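# Move glass beaker from door-side rack to window bench

## Task

Lift the beaker from the drying rack on the shelved bench by the door and set it upright, opening facing up, on the work top of the shelved bench by the window. It fails if the beaker touches the floor, or if it breaks from a drop of more than a few centimetres or a hard knock. It also fails if the robot tips over or is left leaning.

## Robot and tools

ROBOT. TidyBot++: a wheeled base (0.54 m long, 0.50 m wide, 0.38 m tall) on four driven casters, carrying one seven-joint arm with a two-finger gripper. The shoulder sits 0.12 m ahead of the base centre at 0.68 m height. Segments: upper arm 0.42 m, forearm 0.31 m, hand 0.31 m. The arm begins folded, hand down, poking up to 0.08 m past the base front, elbow up to 1.15 m high. Cameras: base_camera and wrist_camera (which looks along the hand).

FRAMES. Base frame: origin on the floor below the base centre, x ahead, y to the left, z up, metres. hand_pose is the point between the finger pads, in this frame, as [x, y, z, qw, qx, qy, qz]; the hand's z axis runs out along the fingers and the fingers close along its y axis. The odometry frame is the base frame where the robot started; base_odometry reports wheel-counted position there (slip counts as travel) and heading in rad, left positive, -3.142 to 3.142. base_tilt is in degrees, positive for leaning forward or right.

move. One action per call, built from any of base, joints, target, plus optional speeds; cameras picks images (omitted, null or ["all"] gives all, [] none) and blocking (true or omitted waits until everything is at rest; false returns after about 0.5 s while motion continues). Motions start together.
- base: an object with any of translate_m (forward +, -2 to 2 m), strafe_m (left +, -2 to 2 m), rotate_rad (counter-clockwise from above +, -6.3 to 6.3 rad). All are offsets relative to the base's axes at the start of the command, measured from the base position in the latest reported state (or its current place if a move was still running). A base move quits after 14 s with time_out.
- joints: absolute angles by name. joint_1_rad (any angle; turns the arm about vertical, positive clockwise from above, opposite to heading), joint_2_rad -2.249 to 2.249 (shoulder, 0 upright, positive leans forward), joint_3_rad any angle, joint_4_rad -2.579 to 2.579 (elbow, 0 straight; with joint_3_rad at 3.14, negative bends forward), joint_5_rad any angle, joint_6_rad -2.099 to 2.099 (wrist; negative bends the hand forward with joint_3_rad 3.14 and joint_5_rad 0), joint_7_rad any angle (hand roll; at 1.57 with hand down the fingers open left-right), gripper_pos 0 (open, gap about 85 mm) to 1 (closed); gap is roughly 85 x (1 - gripper_pos) mm. Unbounded joints go the short way, so send steps under half a turn. Done tolerances: ±0.039, ±0.097, ±0.061, ±0.061, ±0.114, ±0.114, ±0.096, ±0.03.
- target: one list of seven numbers, an absolute hand pose in the base frame, same layout as hand_pose. With target, joints may only contain gripper_pos.
- speeds: caps for this action: translate_m and strafe_m 0.05 to 0.5 m/s (set just one of them when both are commanded), rotate_rad 0.1 to 1.57 rad/s, gripper_pos 0.234 to 0.993 per s.
Unknown keys make a call invalid; out-of-range values get it refused, and a refusal or an uncommanded stop cancels the rest of that reply's move, wait and finished_scene calls.

wait: seconds 0 to 10, plus cameras; reports state without commanding anything. stop: brakes all running motions (each then reads stopped and holds, possibly still pressing). zoom_image: camera plus region [x0, y0, x1, y1] in pixels from the top-left, at most 504 by 504, of the latest image of that camera. finished_scene: scene = the current scene number; it ends the scene for good, and the beaker must stay placed without the robot.

RESULTS. The move line reads done or the worst status. base_status, joint_status, hand_status: done, moving, off_target (resting away from target, maybe still pushing), contact_stop, time_out, not_followed, torque_fault, limit_stop_at_motor_heat. "joint command not followed" or "pose unreachable" mean a safety check withheld arm targets (self-collision, with a cause: line); the gripper still acts. hand_target is where the joints' targets would place the hand. motor_effort gives percent of maximum torque per motor, with the peak in brackets. on_its_own lists uncommanded behaviour. ARM HIT flags a hard hit on the base or arm; MOTOR HOT appears at 60 °C, and at 75 °C an over-temperature stop lets the arm sag for 30 to 60 s; resend targets once commands are accepted again. A torque fault (joints 1-4 at 104.5 N m, 5-7 at 51.3 N m) freezes the arm and gripper for 10 s.

HAND TIPS. Target moves usually land within about 3 cm; fix by adding (wanted minus hand_pose) to the last target's x, y, z. To hold still, resend hand_target, not hand_pose. Loads make the arm sag; correct the same way and never command a joint to its current reading while holding. Hand pointing down reaches at most about 0.94 m high, only near the base. Low forward poses close to the base often miss or hit the base; nothing prevents arm-base contact. The arm does not avoid furniture and keeps pushing if blocked.

GRIPPER. Fingers squeeze about 100 to 130 N when stopped by an object, then lock; off_target shows what stopped them, done at 1 means nothing held. For glass, aim only about 0.01 past first touch for a gentle grip. Closing pushes the tips about 13 mm outward; closed tips reach 20 mm past the hand point.

AVOID. Dropping or releasing the beaker while moving, knocking it, hard grips on it while it still rests on something, fast swings with it, driving while the arm is caught above about 0.6 m, reaching far out over furniture from the folded pose, sideways swings while stretched, and long holding of a stretched or loaded arm (heat). Lower the beaker gently until hand_pose stops dropping, then open. Something may occasionally nudge loose objects.

Each tool is called after ">>>" as name(argument=value, ...), one argument or row to a line, values as JSON.

## Session

I'll start by looking at the current state.

>>> move(
)

Scene clock: 0.00 s.
base_odometry: x=+0.000 y=+0.000 heading=+0.000
base_tilt: forward=+0.4 right=+0.1
base_status: not commanded
joint_positions: joint_1_rad=+0.007 joint_2_rad=-0.389 joint_3_rad=+3.156 joint_4_rad=-2.497 joint_5_rad=-0.039 joint_6_rad=-0.872 joint_7_rad=+1.521 gripper_pos=+0.000
joint_status: not commanded
motor_effort: joint_1_rad=+0 joint_2_rad=-2 joint_3_rad=-1 joint_4_rad=+14 joint_5_rad=-1 joint_6_rad=+2 joint_7_rad=-1
hand_pose: x=+0.2798 y=+0.0079 z=+0.6032 quat_wxyz=(-0.020, +0.996, -0.047, +0.080) (m; base frame)
hand_target: x=+0.2787 y=+0.0079 z=+0.6026 quat_wxyz=(-0.020, +0.996, -0.047, +0.079) (m; base frame)
hand_status: not commanded
pictures: base_camera, wrist_camera
Images, in order (width x height): base_camera 644x364, wrist_camera 644x476.

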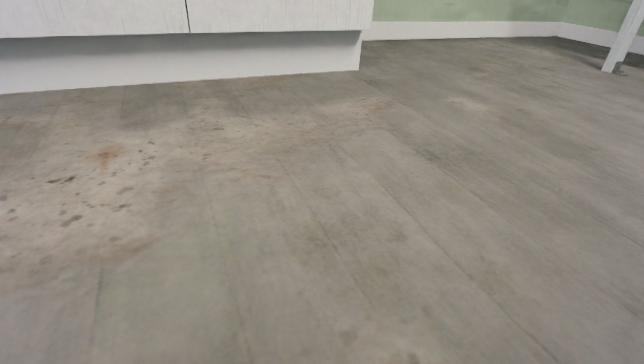

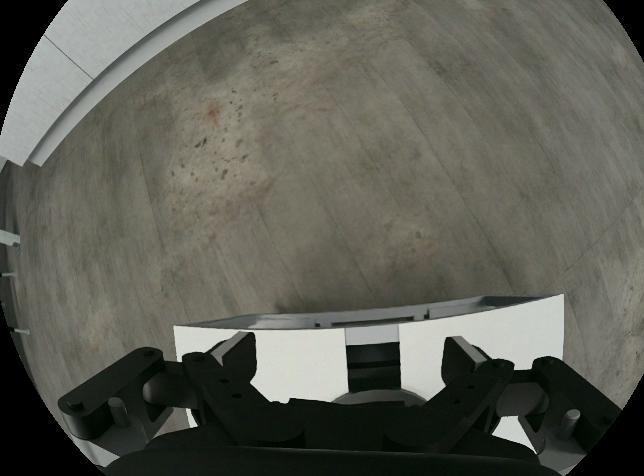

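>>> move(
  joints={"joint_6_rad": 0.5},
)

Scene clock: 16.33 s.
move: done
base_odometry: x=+0.000 y=+0.000 heading=+0.000
base_tilt: forward=+0.4 right=+0.2
base_status: not commanded
joint_positions: joint_1_rad=+0.007 joint_2_rad=-0.389 joint_3_rad=+3.156 joint_4_rad=-2.497 joint_5_rad=-0.039 joint_6_rad=+0.461 joint_7_rad=+1.521 gripper_pos=+0.000
joint_status: all done
motor_effort: joint_1_rad=-1(2) joint_2_rad=-6(6) joint_3_rad=-1(1) joint_4_rad=+18(18) joint_5_rad=+0(2) joint_6_rad=+9(10) joint_7_rad=-1(2)
hand_pose: x=+0.5399 y=-0.0139 z=+0.8865 quat_wxyz=(-0.018, +0.732, -0.047, +0.679) (m; base frame)
hand_target: x=+0.5401 y=-0.0144 z=+0.8973 quat_wxyz=(-0.017, +0.720, -0.046, +0.693) (m; base frame)
hand_status: not commanded
pictures: base_camera, wrist_camera
Images, in order (width x height): base_camera 644x364, wrist_camera 644x476.

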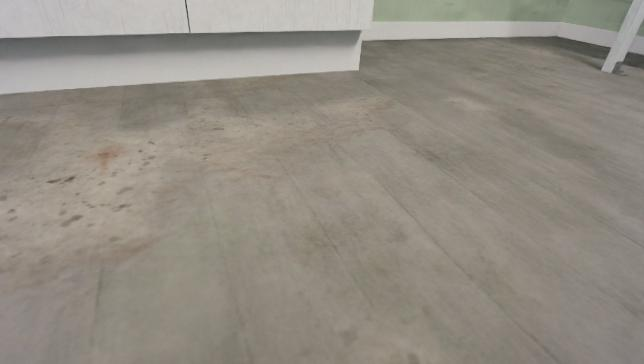

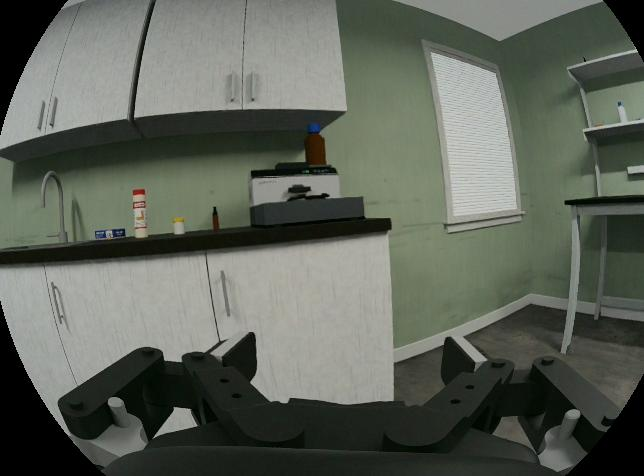

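>>> move(
  base={"rotate_rad": -1.0},
  cameras=["wrist_camera"],
)

>>> move(
  base={"rotate_rad": -1.0},
  cameras=["wrist_camera"],
)

>>> move(
  base={"rotate_rad": -1.0},
  cameras=["wrist_camera"],
)

>>> move(
  base={"rotate_rad": -1.0},
  cameras=["wrist_camera"],
)

>>> move(
  base={"rotate_rad": -1.0},
  cameras=["wrist_camera"],
)

Scene clock: 27.73 s.
move: done
base_odometry: x=+0.000 y=+0.000 heading=-0.999
base_tilt: forward=+0.4 right=+0.1
base_status: done
joint_positions: joint_1_rad=+0.007 joint_2_rad=-0.389 joint_3_rad=+3.156 joint_4_rad=-2.497 joint_5_rad=-0.039 joint_6_rad=+0.461 joint_7_rad=+1.521 gripper_pos=+0.000
joint_status: not commanded
motor_effort: joint_1_rad=+0(2) joint_2_rad=-6(7) joint_3_rad=+0(3) joint_4_rad=+18(18) joint_5_rad=+0(2) joint_6_rad=+9(10) joint_7_rad=-1(1)
hand_pose: x=+0.5399 y=-0.0141 z=+0.8865 quat_wxyz=(-0.017, +0.732, -0.047, +0.679) (m; base frame)
hand_target: x=+0.5401 y=-0.0144 z=+0.8973 quat_wxyz=(-0.017, +0.720, -0.046, +0.693) (m; base frame)
hand_status: not commanded
pictures: wrist_camera
Images, in order (width x height): wrist_camera 644x476.

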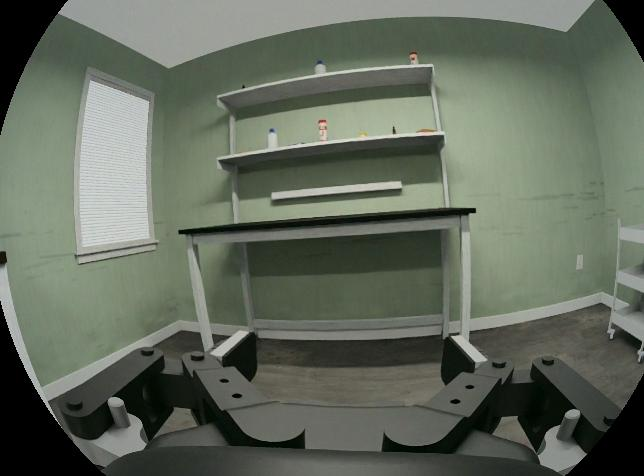

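Scene clock: 29.67 s.
move: done
base_odometry: x=+0.000 y=+0.000 heading=-1.998
base_tilt: forward=+0.4 right=+0.1
base_status: done
joint_positions: joint_1_rad=+0.007 joint_2_rad=-0.389 joint_3_rad=+3.156 joint_4_rad=-2.497 joint_5_rad=-0.039 joint_6_rad=+0.462 joint_7_rad=+1.521 gripper_pos=+0.000
joint_status: not commanded
motor_effort: joint_1_rad=+0(2) joint_2_rad=-6(6) joint_3_rad=-1(2) joint_4_rad=+18(18) joint_5_rad=+0(1) joint_6_rad=+9(10) joint_7_rad=-1(2)
hand_pose: x=+0.5399 y=-0.0141 z=+0.8865 quat_wxyz=(-0.017, +0.732, -0.047, +0.679) (m; base frame)
hand_target: x=+0.5401 y=-0.0144 z=+0.8973 quat_wxyz=(-0.017, +0.720, -0.046, +0.693) (m; base frame)
hand_status: not commanded
pictures: wrist_camera
Images, in order (width x height): wrist_camera 644x476.

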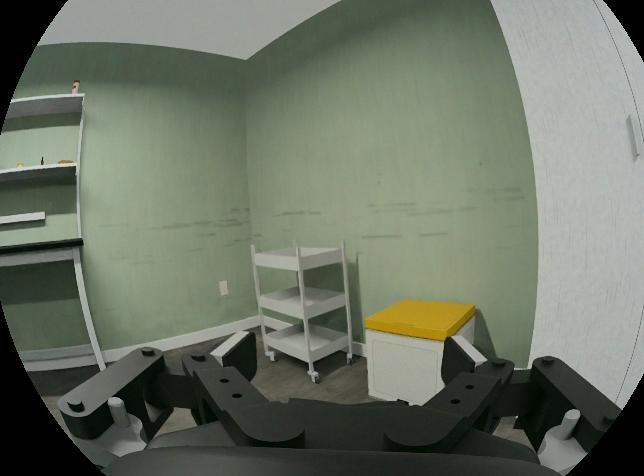

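Scene clock: 31.60 s.
move: done
base_odometry: x=+0.000 y=+0.000 heading=-2.997
base_tilt: forward=+0.4 right=+0.1
base_status: done
joint_positions: joint_1_rad=+0.008 joint_2_rad=-0.389 joint_3_rad=+3.156 joint_4_rad=-2.497 joint_5_rad=-0.039 joint_6_rad=+0.462 joint_7_rad=+1.521 gripper_pos=+0.000
joint_status: not commanded
motor_effort: joint_1_rad=-1(2) joint_2_rad=-5(6) joint_3_rad=-1(2) joint_4_rad=+18(18) joint_5_rad=+1(2) joint_6_rad=+9(10) joint_7_rad=-1(2)
hand_pose: x=+0.5399 y=-0.0141 z=+0.8865 quat_wxyz=(-0.017, +0.732, -0.047, +0.679) (m; base frame)
hand_target: x=+0.5401 y=-0.0144 z=+0.8973 quat_wxyz=(-0.017, +0.720, -0.046, +0.693) (m; base frame)
hand_status: not commanded
pictures: wrist_camera
Images, in order (width x height): wrist_camera 644x476.

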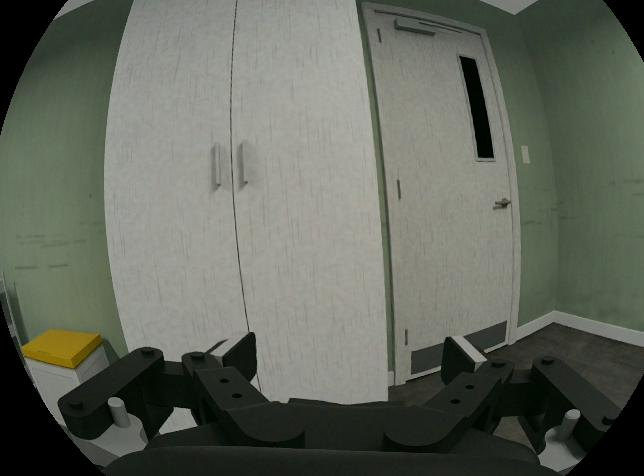

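Scene clock: 33.53 s.
move: done
base_odometry: x=+0.000 y=+0.000 heading=+2.287
base_tilt: forward=+0.4 right=+0.1
base_status: done
joint_positions: joint_1_rad=+0.008 joint_2_rad=-0.389 joint_3_rad=+3.156 joint_4_rad=-2.497 joint_5_rad=-0.039 joint_6_rad=+0.462 joint_7_rad=+1.521 gripper_pos=+0.000
joint_status: not commanded
motor_effort: joint_1_rad=-1(1) joint_2_rad=-6(6) joint_3_rad=-1(2) joint_4_rad=+18(18) joint_5_rad=+0(1) joint_6_rad=+9(10) joint_7_rad=-1(1)
hand_pose: x=+0.5399 y=-0.0142 z=+0.8866 quat_wxyz=(-0.017, +0.732, -0.047, +0.679) (m; base frame)
hand_target: x=+0.5401 y=-0.0144 z=+0.8973 quat_wxyz=(-0.017, +0.720, -0.046, +0.693) (m; base frame)
hand_status: not commanded
pictures: wrist_camera
Images, in order (width x height): wrist_camera 644x476.

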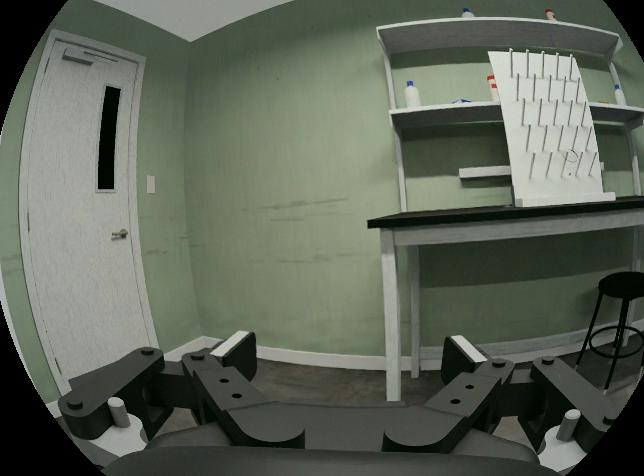

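Scene clock: 35.47 s.
move: done
base_odometry: x=+0.000 y=+0.000 heading=+1.287
base_tilt: forward=+0.4 right=+0.1
base_status: done
joint_positions: joint_1_rad=+0.008 joint_2_rad=-0.389 joint_3_rad=+3.156 joint_4_rad=-2.497 joint_5_rad=-0.039 joint_6_rad=+0.462 joint_7_rad=+1.521 gripper_pos=+0.000
joint_status: not commanded
motor_effort: joint_1_rad=+0(2) joint_2_rad=-6(7) joint_3_rad=-1(3) joint_4_rad=+18(18) joint_5_rad=-1(1) joint_6_rad=+9(10) joint_7_rad=-1(1)
hand_pose: x=+0.5399 y=-0.0142 z=+0.8866 quat_wxyz=(-0.017, +0.732, -0.047, +0.679) (m; base frame)
hand_target: x=+0.5401 y=-0.0144 z=+0.8973 quat_wxyz=(-0.017, +0.720, -0.046, +0.693) (m; base frame)
hand_status: not commanded
pictures: wrist_camera
Images, in order (width x height): wrist_camera 644x476.

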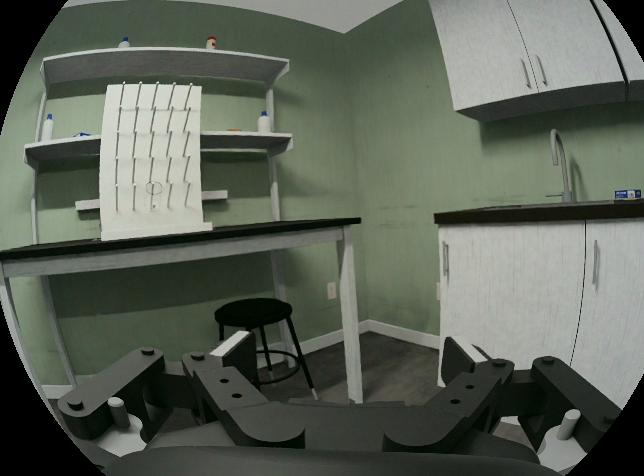

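>>> zoom_image(
  camera="wrist_camera",
  region=[60, 60, 260, 260],
)

Scaled by 2.520.

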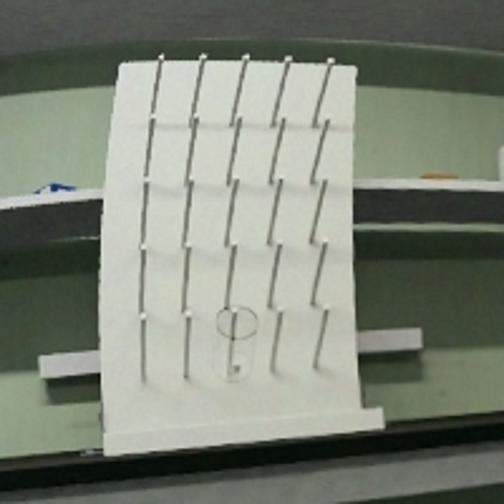

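>>> move(
  joints={"joint_6_rad": 0.2},
  cameras=["wrist_camera"],
)

>>> move(
  joints={"joint_6_rad": 0.8},
  cameras=["wrist_camera"],
)

Scene clock: 109.30 s.
move: done
base_odometry: x=+0.000 y=+0.000 heading=+1.287
base_tilt: forward=+0.4 right=+0.1
base_status: not commanded
joint_positions: joint_1_rad=+0.008 joint_2_rad=-0.389 joint_3_rad=+3.156 joint_4_rad=-2.497 joint_5_rad=-0.039 joint_6_rad=+0.224 joint_7_rad=+1.521 gripper_pos=+0.000
joint_status: all done
motor_effort: joint_1_rad=-1(1) joint_2_rad=-6(7) joint_3_rad=-1(1) joint_4_rad=+18(20) joint_5_rad=+1(1) joint_6_rad=+9(11) joint_7_rad=-1(2)
hand_pose: x=+0.5257 y=-0.0107 z=+0.8142 quat_wxyz=(-0.018, +0.807, -0.048, +0.588) (m; base frame)
hand_target: x=+0.5227 y=-0.0101 z=+0.8060 quat_wxyz=(-0.019, +0.815, -0.048, +0.577) (m; base frame)
hand_status: not commanded
pictures: wrist_camera
Images, in order (width x height): wrist_camera 644x476.

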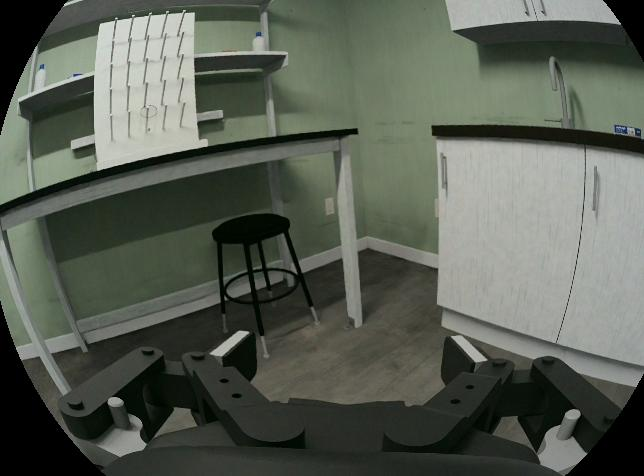

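Scene clock: 110.60 s.
move: done
base_odometry: x=+0.000 y=+0.000 heading=+1.287
base_tilt: forward=+0.4 right=+0.1
base_status: not commanded
joint_positions: joint_1_rad=+0.008 joint_2_rad=-0.389 joint_3_rad=+3.156 joint_4_rad=-2.497 joint_5_rad=-0.039 joint_6_rad=+0.768 joint_7_rad=+1.521 gripper_pos=+0.000
joint_status: all done
motor_effort: joint_1_rad=+0(2) joint_2_rad=-6(7) joint_3_rad=-1(1) joint_4_rad=+18(20) joint_5_rad=-1(1) joint_6_rad=+9(11) joint_7_rad=-1(2)
hand_pose: x=+0.5325 y=-0.0176 z=+0.9811 quat_wxyz=(-0.016, +0.620, -0.044, +0.783) (m; base frame)
hand_target: x=+0.5298 y=-0.0176 z=+0.9897 quat_wxyz=(-0.016, +0.608, -0.043, +0.793) (m; base frame)
hand_status: not commanded
pictures: wrist_camera
Images, in order (width x height): wrist_camera 644x476.

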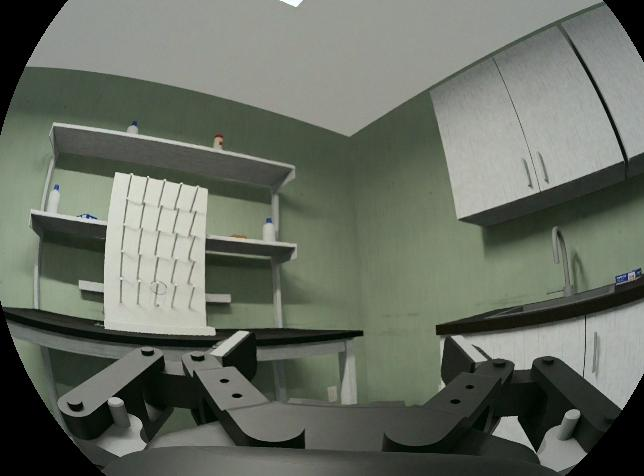

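>>> zoom_image(
  camera="wrist_camera",
  region=[0, 0, 120, 120],
)

>>> zoom_image(
  camera="wrist_camera",
  region=[0, 120, 120, 240],
)

>>> zoom_image(
  camera="wrist_camera",
  region=[524, 0, 644, 120],
)

>>> zoom_image(
  camera="wrist_camera",
  region=[0, 356, 120, 476],
)

Scaled by 4.200.

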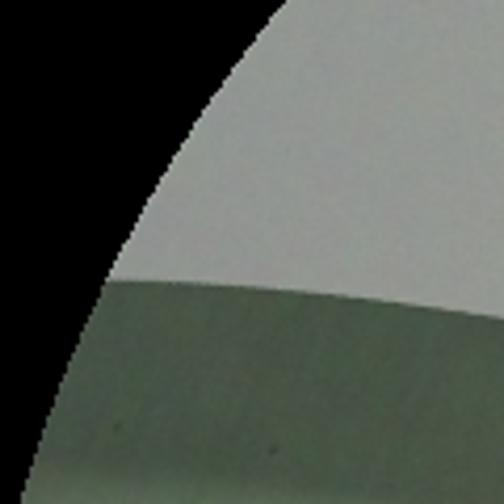

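Scaled by 4.200.

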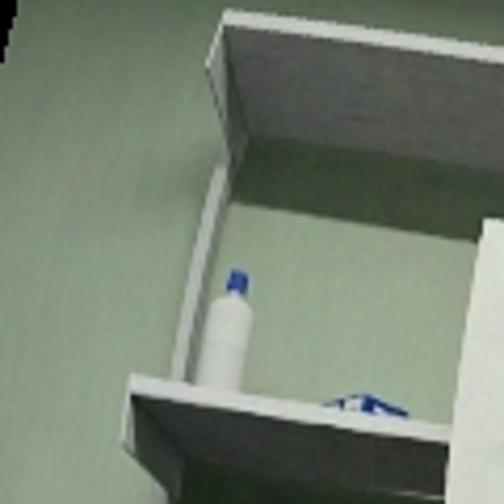

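Scaled by 4.200.

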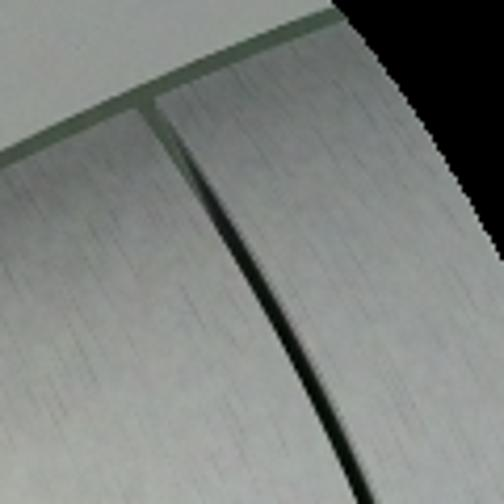

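Scaled by 4.200.

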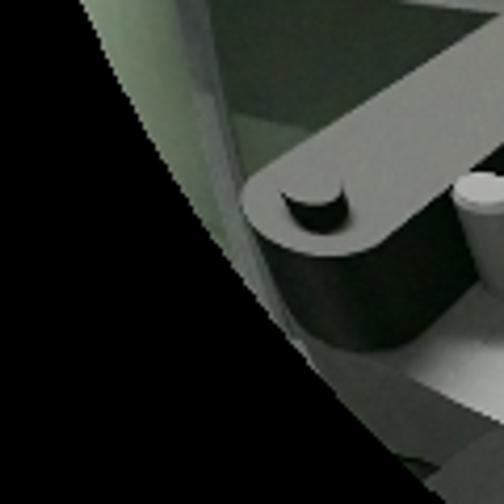

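>>> move(
  joints={"joint_1_rad": 0.0, "joint_2_rad": -1.05, "joint_3_rad": 3.14, "joint_4_rad": -1.55, "joint_5_rad": 0.0, "joint_6_rad": -1.07, "joint_7_rad": 1.57},
)

Scene clock: 183.43 s.
move: done
base_odometry: x=+0.000 y=+0.000 heading=+1.287
base_tilt: forward=+0.4 right=+0.1
base_status: not commanded
joint_positions: joint_1_rad=+0.008 joint_2_rad=-1.039 joint_3_rad=+3.156 joint_4_rad=-1.575 joint_5_rad=-0.039 joint_6_rad=-1.012 joint_7_rad=+1.521 gripper_pos=+0.000
joint_status: all done
motor_effort: joint_1_rad=-1(3) joint_2_rad=+16(18) joint_3_rad=+0(2) joint_4_rad=+13(20) joint_5_rad=-1(2) joint_6_rad=+9(11) joint_7_rad=-1(2)
hand_pose: x=+0.2278 y=+0.0039 z=+1.1730 quat_wxyz=(-0.036, +0.698, -0.022, +0.715) (m; base frame)
hand_target: x=+0.2160 y=+0.0021 z=+1.1673 quat_wxyz=(+0.000, +0.707, +0.000, +0.707) (m; base frame)
hand_status: not commanded
pictures: base_camera, wrist_camera
Images, in order (width x height): base_camera 644x364, wrist_camera 644x476.

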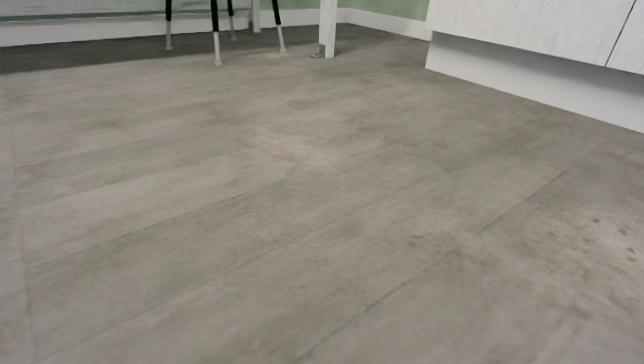

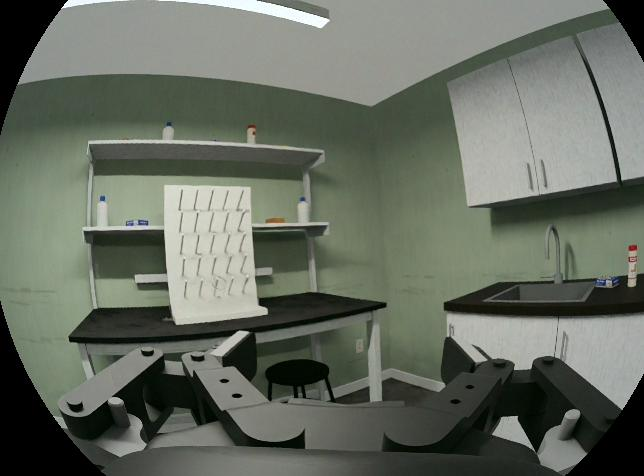

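>>> move(
  base={"rotate_rad": 0.4},
)

>>> move(
  base={"rotate_rad": 0.4},
)

Scene clock: 193.90 s.
move: done
base_odometry: x=+0.000 y=+0.000 heading=+1.687
base_tilt: forward=+0.4 right=+0.1
base_status: done
joint_positions: joint_1_rad=+0.007 joint_2_rad=-1.039 joint_3_rad=+3.156 joint_4_rad=-1.575 joint_5_rad=-0.039 joint_6_rad=-1.015 joint_7_rad=+1.521 gripper_pos=+0.000
joint_status: not commanded
motor_effort: joint_1_rad=+0(2) joint_2_rad=+16(16) joint_3_rad=+0(1) joint_4_rad=+13(13) joint_5_rad=-1(2) joint_6_rad=+9(10) joint_7_rad=-1(1)
hand_pose: x=+0.2279 y=+0.0040 z=+1.1721 quat_wxyz=(-0.036, +0.699, -0.022, +0.714) (m; base frame)
hand_target: x=+0.2160 y=+0.0021 z=+1.1673 quat_wxyz=(+0.000, +0.707, +0.000, +0.707) (m; base frame)
hand_status: not commanded
pictures: base_camera, wrist_camera
Images, in order (width x height): base_camera 644x364, wrist_camera 644x476.

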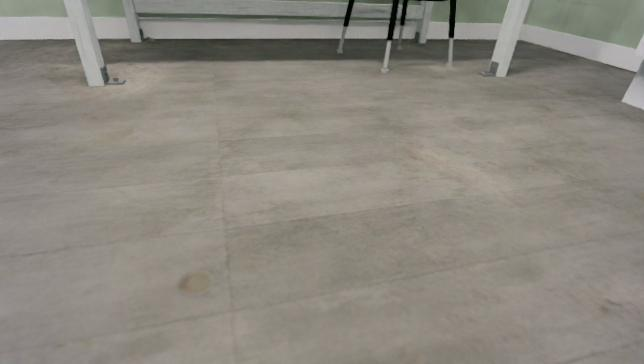

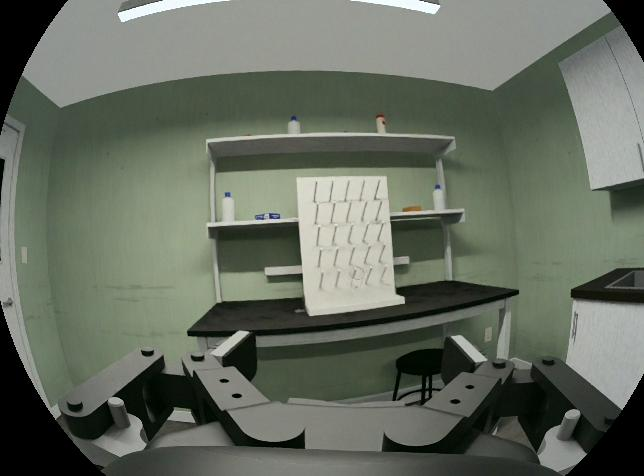

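Scene clock: 195.20 s.
move: done
base_odometry: x=+0.000 y=+0.000 heading=+2.086
base_tilt: forward=+0.3 right=+0.1
base_status: done
joint_positions: joint_1_rad=+0.006 joint_2_rad=-1.039 joint_3_rad=+3.156 joint_4_rad=-1.575 joint_5_rad=-0.039 joint_6_rad=-1.015 joint_7_rad=+1.521 gripper_pos=+0.000
joint_status: not commanded
motor_effort: joint_1_rad=-1(2) joint_2_rad=+16(16) joint_3_rad=+0(1) joint_4_rad=+13(13) joint_5_rad=-2(2) joint_6_rad=+10(10) joint_7_rad=-1(1)
hand_pose: x=+0.2279 y=+0.0041 z=+1.1721 quat_wxyz=(-0.036, +0.699, -0.022, +0.714) (m; base frame)
hand_target: x=+0.2160 y=+0.0021 z=+1.1673 quat_wxyz=(+0.000, +0.707, +0.000, +0.707) (m; base frame)
hand_status: not commanded
pictures: base_camera, wrist_camera
Images, in order (width x height): base_camera 644x364, wrist_camera 644x476.

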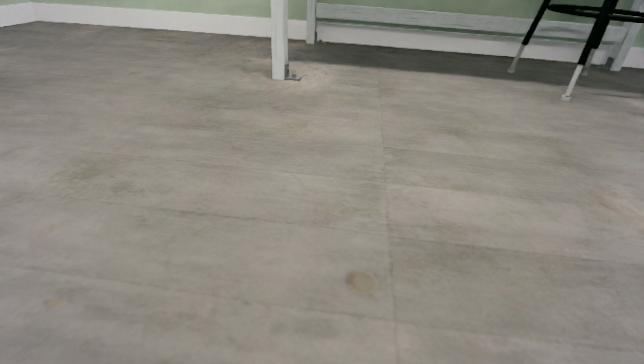

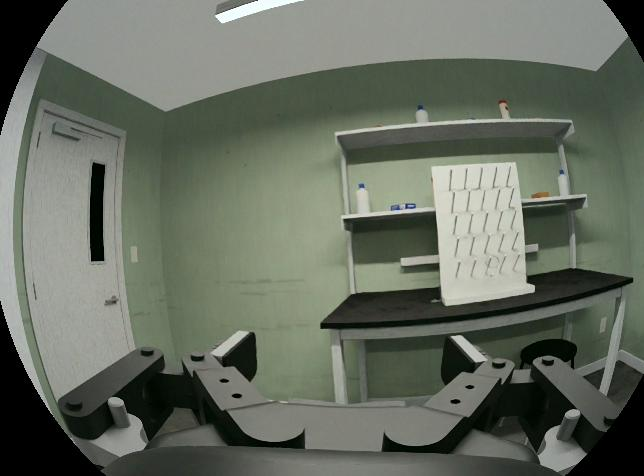

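>>> zoom_image(
  camera="wrist_camera",
  region=[180, 300, 500, 476],
)

Scaled by 1.575.

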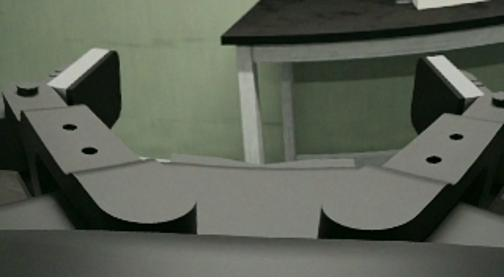

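>>> zoom_image(
  camera="wrist_camera",
  region=[410, 150, 560, 310],
)

Scaled by 3.150.

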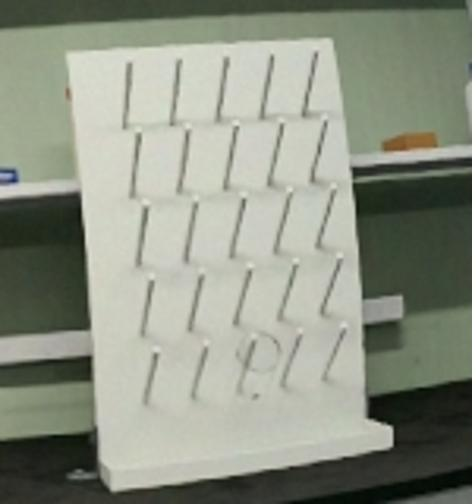

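>>> move(
  joints={"joint_1_rad": -0.01, "joint_2_rad": -1.06, "joint_3_rad": 3.12, "joint_4_rad": -1.53, "joint_5_rad": 0.06, "joint_6_rad": -1.09, "joint_7_rad": 1.63},
)

Scene clock: 269.10 s.
move: done
base_odometry: x=+0.000 y=+0.000 heading=+2.086
base_tilt: forward=+0.4 right=+0.1
base_status: not commanded
joint_positions: joint_1_rad=+0.000 joint_2_rad=-1.041 joint_3_rad=+3.139 joint_4_rad=-1.556 joint_5_rad=+0.006 joint_6_rad=-1.038 joint_7_rad=+1.587 gripper_pos=+0.000
joint_status: all done
motor_effort: joint_1_rad=+0(2) joint_2_rad=+16(17) joint_3_rad=+0(1) joint_4_rad=+13(14) joint_5_rad=+0(1) joint_6_rad=+10(10) joint_7_rad=+0(2)
hand_pose: x=+0.2220 y=+0.0012 z=+1.1736 quat_wxyz=(+0.009, +0.701, +0.006, +0.713) (m; base frame)
hand_target: x=+0.2052 y=-0.0042 z=+1.1713 quat_wxyz=(+0.049, +0.702, +0.026, +0.710) (m; base frame)
hand_status: not commanded
pictures: base_camera, wrist_camera
Images, in order (width x height): base_camera 644x364, wrist_camera 644x476.

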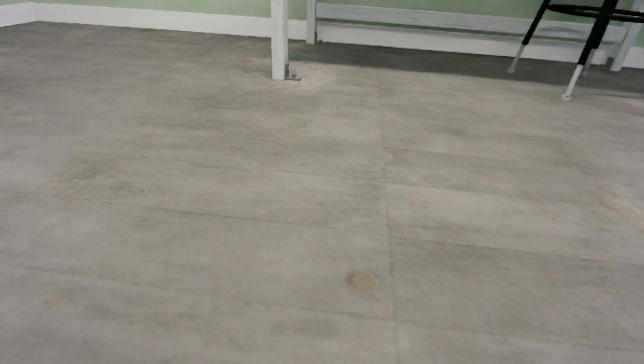

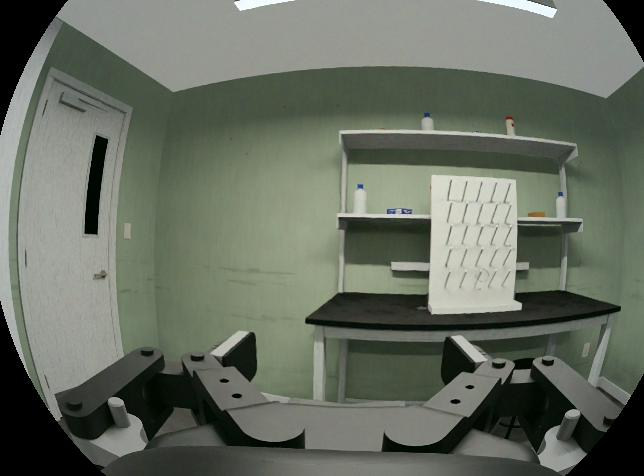

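>>> zoom_image(
  camera="wrist_camera",
  region=[280, 120, 480, 320],
)

>>> zoom_image(
  camera="wrist_camera",
  region=[420, 160, 540, 320],
)

Scaled by 2.520.

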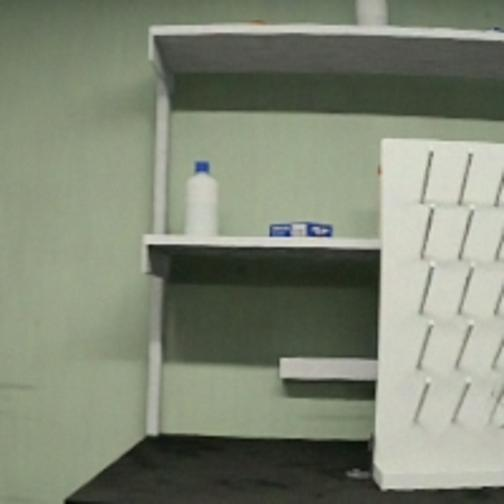

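Scaled by 3.150.

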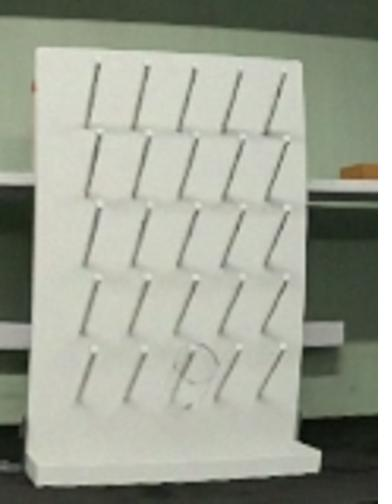

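>>> move(
  base={"strafe_m": -0.45, "rotate_rad": -0.05},
)

Scene clock: 411.30 s.
move: done
base_odometry: x=+0.392 y=+0.222 heading=+2.037
base_tilt: forward=+0.4 right=+0.1
base_status: done
joint_positions: joint_1_rad=-0.009 joint_2_rad=-1.041 joint_3_rad=+3.133 joint_4_rad=-1.556 joint_5_rad=+0.006 joint_6_rad=-1.038 joint_7_rad=+1.587 gripper_pos=+0.000
joint_status: not commanded
motor_effort: joint_1_rad=+0(3) joint_2_rad=+16(17) joint_3_rad=+0(2) joint_4_rad=+13(13) joint_5_rad=-1(3) joint_6_rad=+9(10) joint_7_rad=-1(2)
hand_pose: x=+0.2219 y=+0.0045 z=+1.1735 quat_wxyz=(+0.006, +0.701, +0.012, +0.713) (m; base frame)
hand_target: x=+0.2052 y=-0.0042 z=+1.1713 quat_wxyz=(+0.049, +0.702, +0.026, +0.710) (m; base frame)
hand_status: not commanded
pictures: base_camera, wrist_camera
Images, in order (width x height): base_camera 644x364, wrist_camera 644x476.

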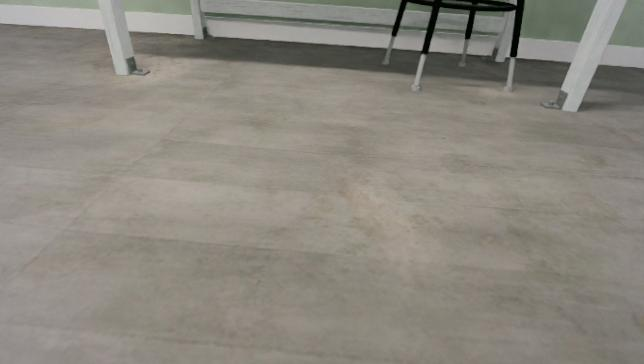

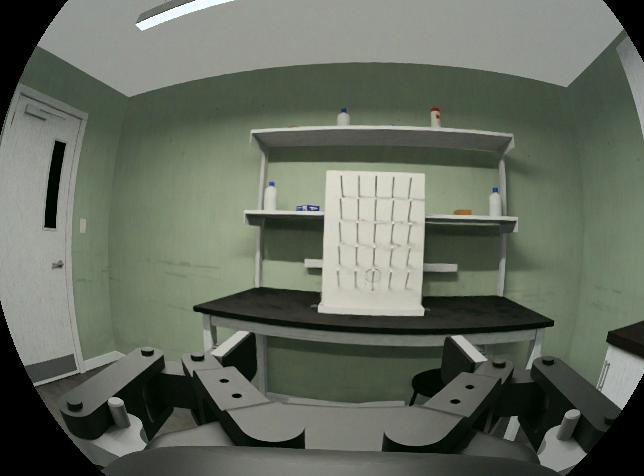

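>>> zoom_image(
  camera="wrist_camera",
  region=[300, 160, 460, 330],
)

>>> zoom_image(
  camera="wrist_camera",
  region=[325, 230, 425, 320],
)

Scaled by 2.965.

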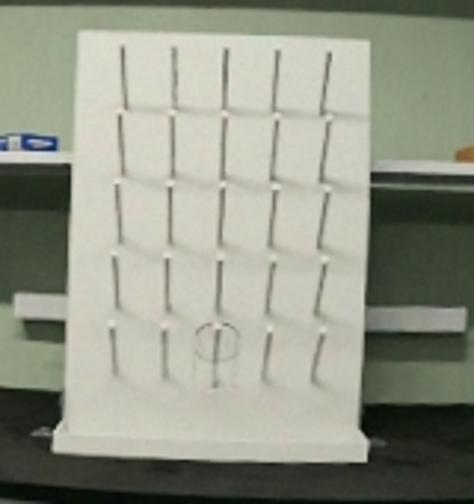

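Scaled by 5.040.

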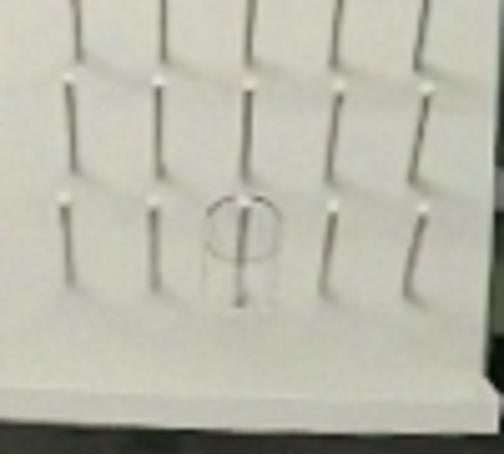

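>>> move(
  joints={"joint_1_rad": -0.01, "joint_2_rad": -0.32, "joint_3_rad": 3.12, "joint_4_rad": -2.11, "joint_5_rad": 0.06, "joint_6_rad": 0.21, "joint_7_rad": 1.60},
  base={"rotate_rad": -0.107},
)

Scene clock: 454.43 s.
move: done
base_odometry: x=+0.392 y=+0.222 heading=+1.929
base_tilt: forward=+0.4 right=+0.1
base_status: done
joint_positions: joint_1_rad=-0.009 joint_2_rad=-0.334 joint_3_rad=+3.133 joint_4_rad=-2.067 joint_5_rad=+0.006 joint_6_rad=+0.168 joint_7_rad=+1.587 gripper_pos=+0.000
joint_status: all done
motor_effort: joint_1_rad=+1(2) joint_2_rad=-9(19) joint_3_rad=+0(1) joint_4_rad=+20(21) joint_5_rad=-1(2) joint_6_rad=+9(11) joint_7_rad=-1(2)
hand_pose: x=+0.6025 y=+0.0109 z=+1.0302 quat_wxyz=(+0.002, +0.705, +0.015, +0.709) (m; base frame)
hand_target: x=+0.6041 y=+0.0223 z=+1.0097 quat_wxyz=(+0.018, +0.709, +0.049, +0.703) (m; base frame)
hand_status: not commanded
pictures: base_camera, wrist_camera
Images, in order (width x height): base_camera 644x364, wrist_camera 644x476.

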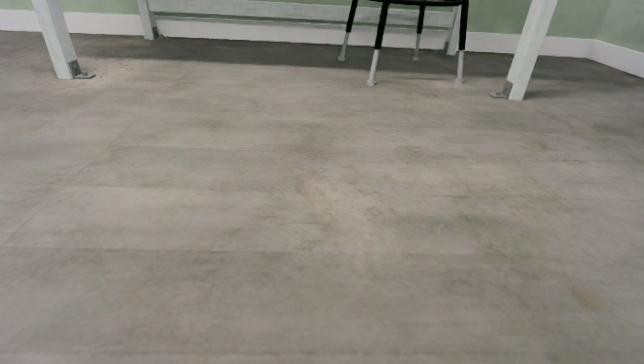

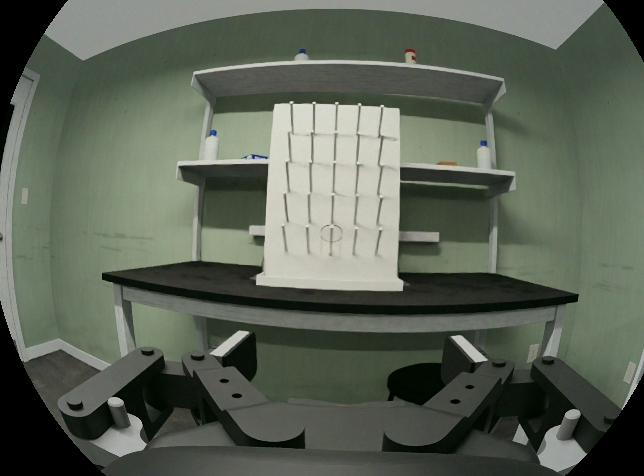

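>>> zoom_image(
  camera="wrist_camera",
  region=[260, 190, 410, 300],
)

Scaled by 3.360.

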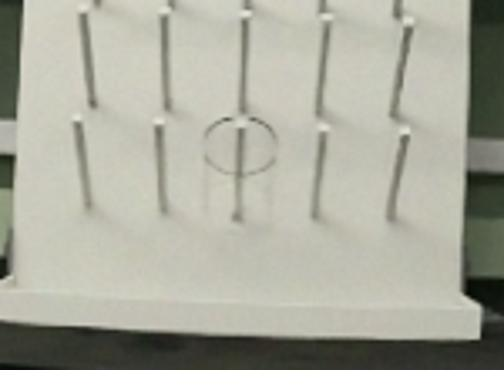

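>>> move(
  base={"translate_m": 0.38},
  speeds={"translate_m": 0.3},
)

Scene clock: 528.97 s.
move: done
base_odometry: x=+0.259 y=+0.578 heading=+1.929
base_tilt: forward=+0.4 right=+0.1
base_status: done
joint_positions: joint_1_rad=-0.009 joint_2_rad=-0.325 joint_3_rad=+3.133 joint_4_rad=-2.068 joint_5_rad=+0.006 joint_6_rad=+0.173 joint_7_rad=+1.587 gripper_pos=+0.000
joint_status: not commanded
motor_effort: joint_1_rad=+0(2) joint_2_rad=-9(13) joint_3_rad=+0(2) joint_4_rad=+20(20) joint_5_rad=+0(1) joint_6_rad=+10(10) joint_7_rad=-1(1)
hand_pose: x=+0.6055 y=+0.0109 z=+1.0270 quat_wxyz=(+0.002, +0.707, +0.015, +0.707) (m; base frame)
hand_target: x=+0.6041 y=+0.0223 z=+1.0097 quat_wxyz=(+0.018, +0.709, +0.049, +0.703) (m; base frame)
hand_status: not commanded
pictures: base_camera, wrist_camera
Images, in order (width x height): base_camera 644x364, wrist_camera 644x476.

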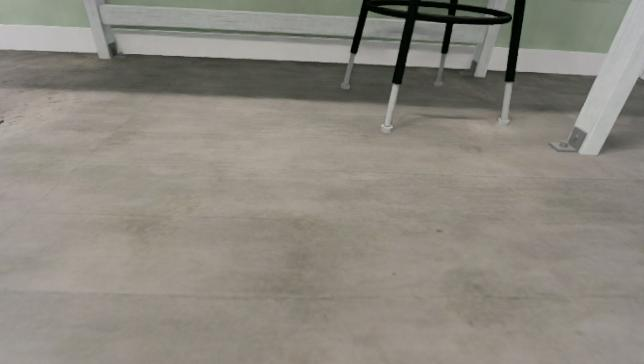

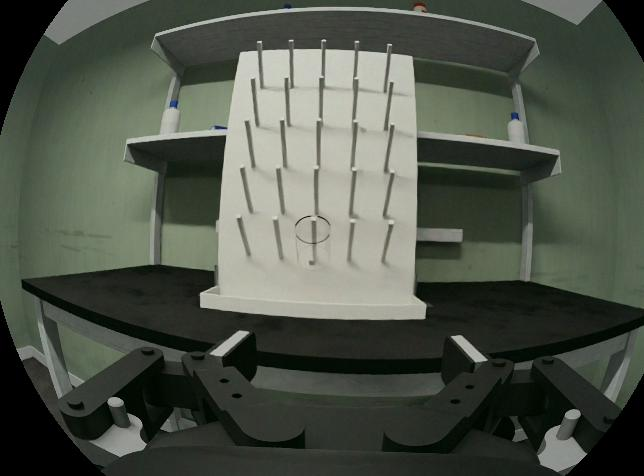

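>>> zoom_image(
  camera="wrist_camera",
  region=[220, 150, 420, 330],
)

>>> zoom_image(
  camera="wrist_camera",
  region=[270, 200, 360, 280],
)

Scaled by 2.520.

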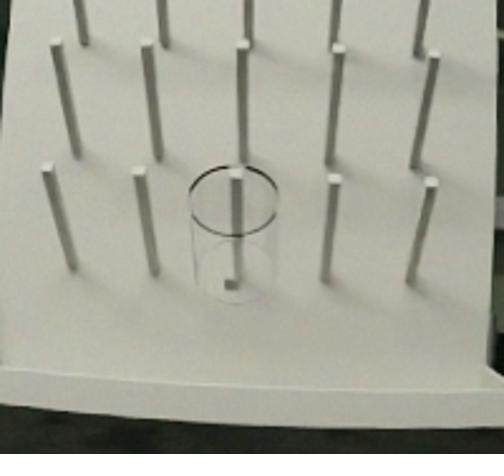

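Scaled by 5.600.

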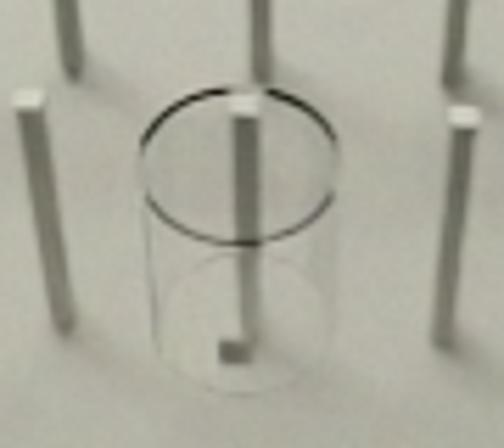

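>>> move(
  base={"strafe_m": 0.12},
  cameras=["wrist_camera"],
)

>>> zoom_image(
  camera="wrist_camera",
  region=[260, 150, 480, 330],
)

Scene clock: 602.23 s.
move: done
base_odometry: x=+0.146 y=+0.536 heading=+1.929
base_tilt: forward=+0.4 right=+0.1
base_status: done
joint_positions: joint_1_rad=-0.009 joint_2_rad=-0.325 joint_3_rad=+3.129 joint_4_rad=-2.068 joint_5_rad=+0.006 joint_6_rad=+0.173 joint_7_rad=+1.587 gripper_pos=+0.000
joint_status: not commanded
motor_effort: joint_1_rad=-1(3) joint_2_rad=-10(10) joint_3_rad=+0(3) joint_4_rad=+20(20) joint_5_rad=+1(1) joint_6_rad=+9(10) joint_7_rad=-1(1)
hand_pose: x=+0.6054 y=+0.0138 z=+1.0270 quat_wxyz=(+0.001, +0.706, +0.017, +0.708) (m; base frame)
hand_target: x=+0.6041 y=+0.0223 z=+1.0097 quat_wxyz=(+0.018, +0.709, +0.049, +0.703) (m; base frame)
hand_status: not commanded
pictures: wrist_camera
Images, in order (width x height): wrist_camera 644x476.

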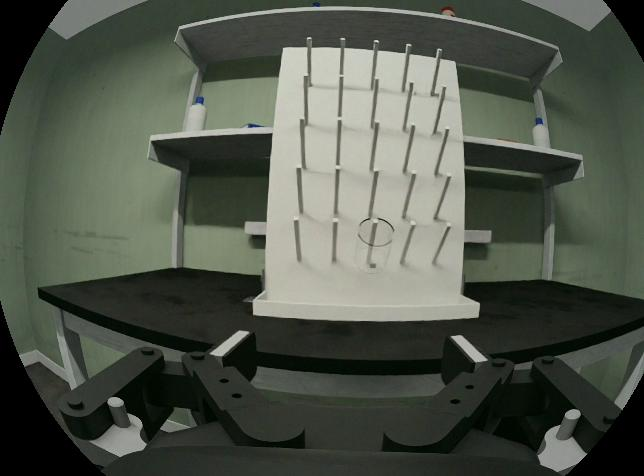

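Scaled by 2.291.

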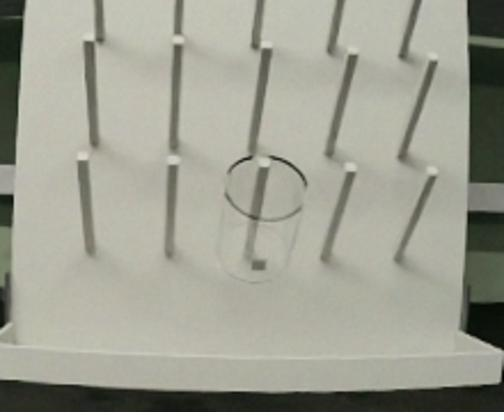

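>>> move(
  base={"strafe_m": -0.124, "rotate_rad": 0.10},
  cameras=["wrist_camera"],
)

>>> zoom_image(
  camera="wrist_camera",
  region=[250, 150, 470, 330],
)

Scene clock: 729.27 s.
move: done
base_odometry: x=+0.262 y=+0.580 heading=+2.030
base_tilt: forward=+0.4 right=+0.1
base_status: done
joint_positions: joint_1_rad=-0.009 joint_2_rad=-0.325 joint_3_rad=+3.126 joint_4_rad=-2.068 joint_5_rad=+0.006 joint_6_rad=+0.173 joint_7_rad=+1.587 gripper_pos=+0.000
joint_status: not commanded
motor_effort: joint_1_rad=-1(3) joint_2_rad=-10(12) joint_3_rad=+0(4) joint_4_rad=+20(20) joint_5_rad=+0(1) joint_6_rad=+10(10) joint_7_rad=-1(2)
hand_pose: x=+0.6053 y=+0.0153 z=+1.0271 quat_wxyz=(+0.001, +0.706, +0.019, +0.708) (m; base frame)
hand_target: x=+0.6041 y=+0.0223 z=+1.0097 quat_wxyz=(+0.018, +0.709, +0.049, +0.703) (m; base frame)
hand_status: not commanded
pictures: wrist_camera
Images, in order (width x height): wrist_camera 644x476.

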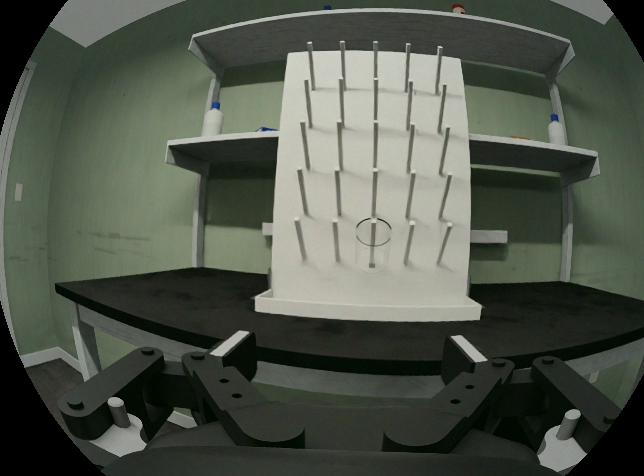

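Scaled by 2.291.

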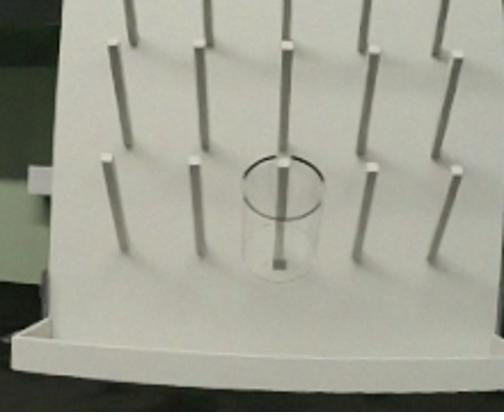

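>>> move(
  cameras=["all"],
)

Scene clock: 771.37 s.
base_odometry: x=+0.262 y=+0.580 heading=+2.030
base_tilt: forward=+0.4 right=+0.1
base_status: done
joint_positions: joint_1_rad=-0.009 joint_2_rad=-0.325 joint_3_rad=+3.126 joint_4_rad=-2.068 joint_5_rad=+0.006 joint_6_rad=+0.173 joint_7_rad=+1.587 gripper_pos=+0.000
joint_status: not commanded
motor_effort: joint_1_rad=-1(3) joint_2_rad=-9(12) joint_3_rad=+0(4) joint_4_rad=+20(20) joint_5_rad=+0(1) joint_6_rad=+9(10) joint_7_rad=-1(2)
hand_pose: x=+0.6053 y=+0.0153 z=+1.0271 quat_wxyz=(+0.001, +0.706, +0.019, +0.708) (m; base frame)
hand_target: x=+0.6041 y=+0.0223 z=+1.0097 quat_wxyz=(+0.018, +0.709, +0.049, +0.703) (m; base frame)
hand_status: not commanded
pictures: base_camera, wrist_camera
Images, in order (width x height): base_camera 644x364, wrist_camera 644x476.

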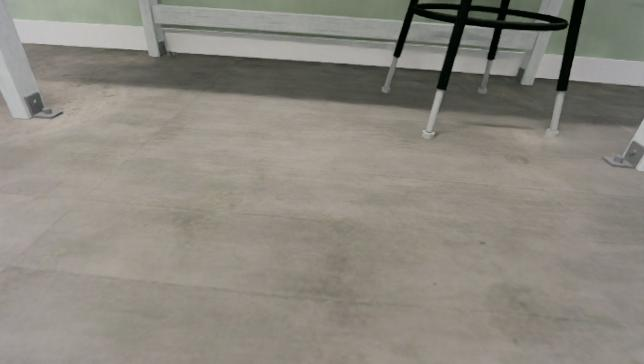

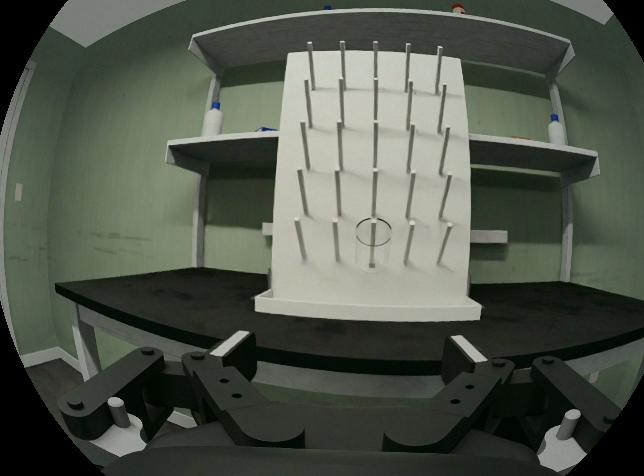

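>>> zoom_image(
  camera="wrist_camera",
  region=[280, 200, 480, 340],
)

Scaled by 2.520.

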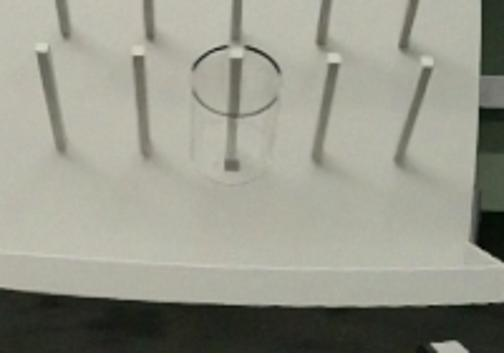

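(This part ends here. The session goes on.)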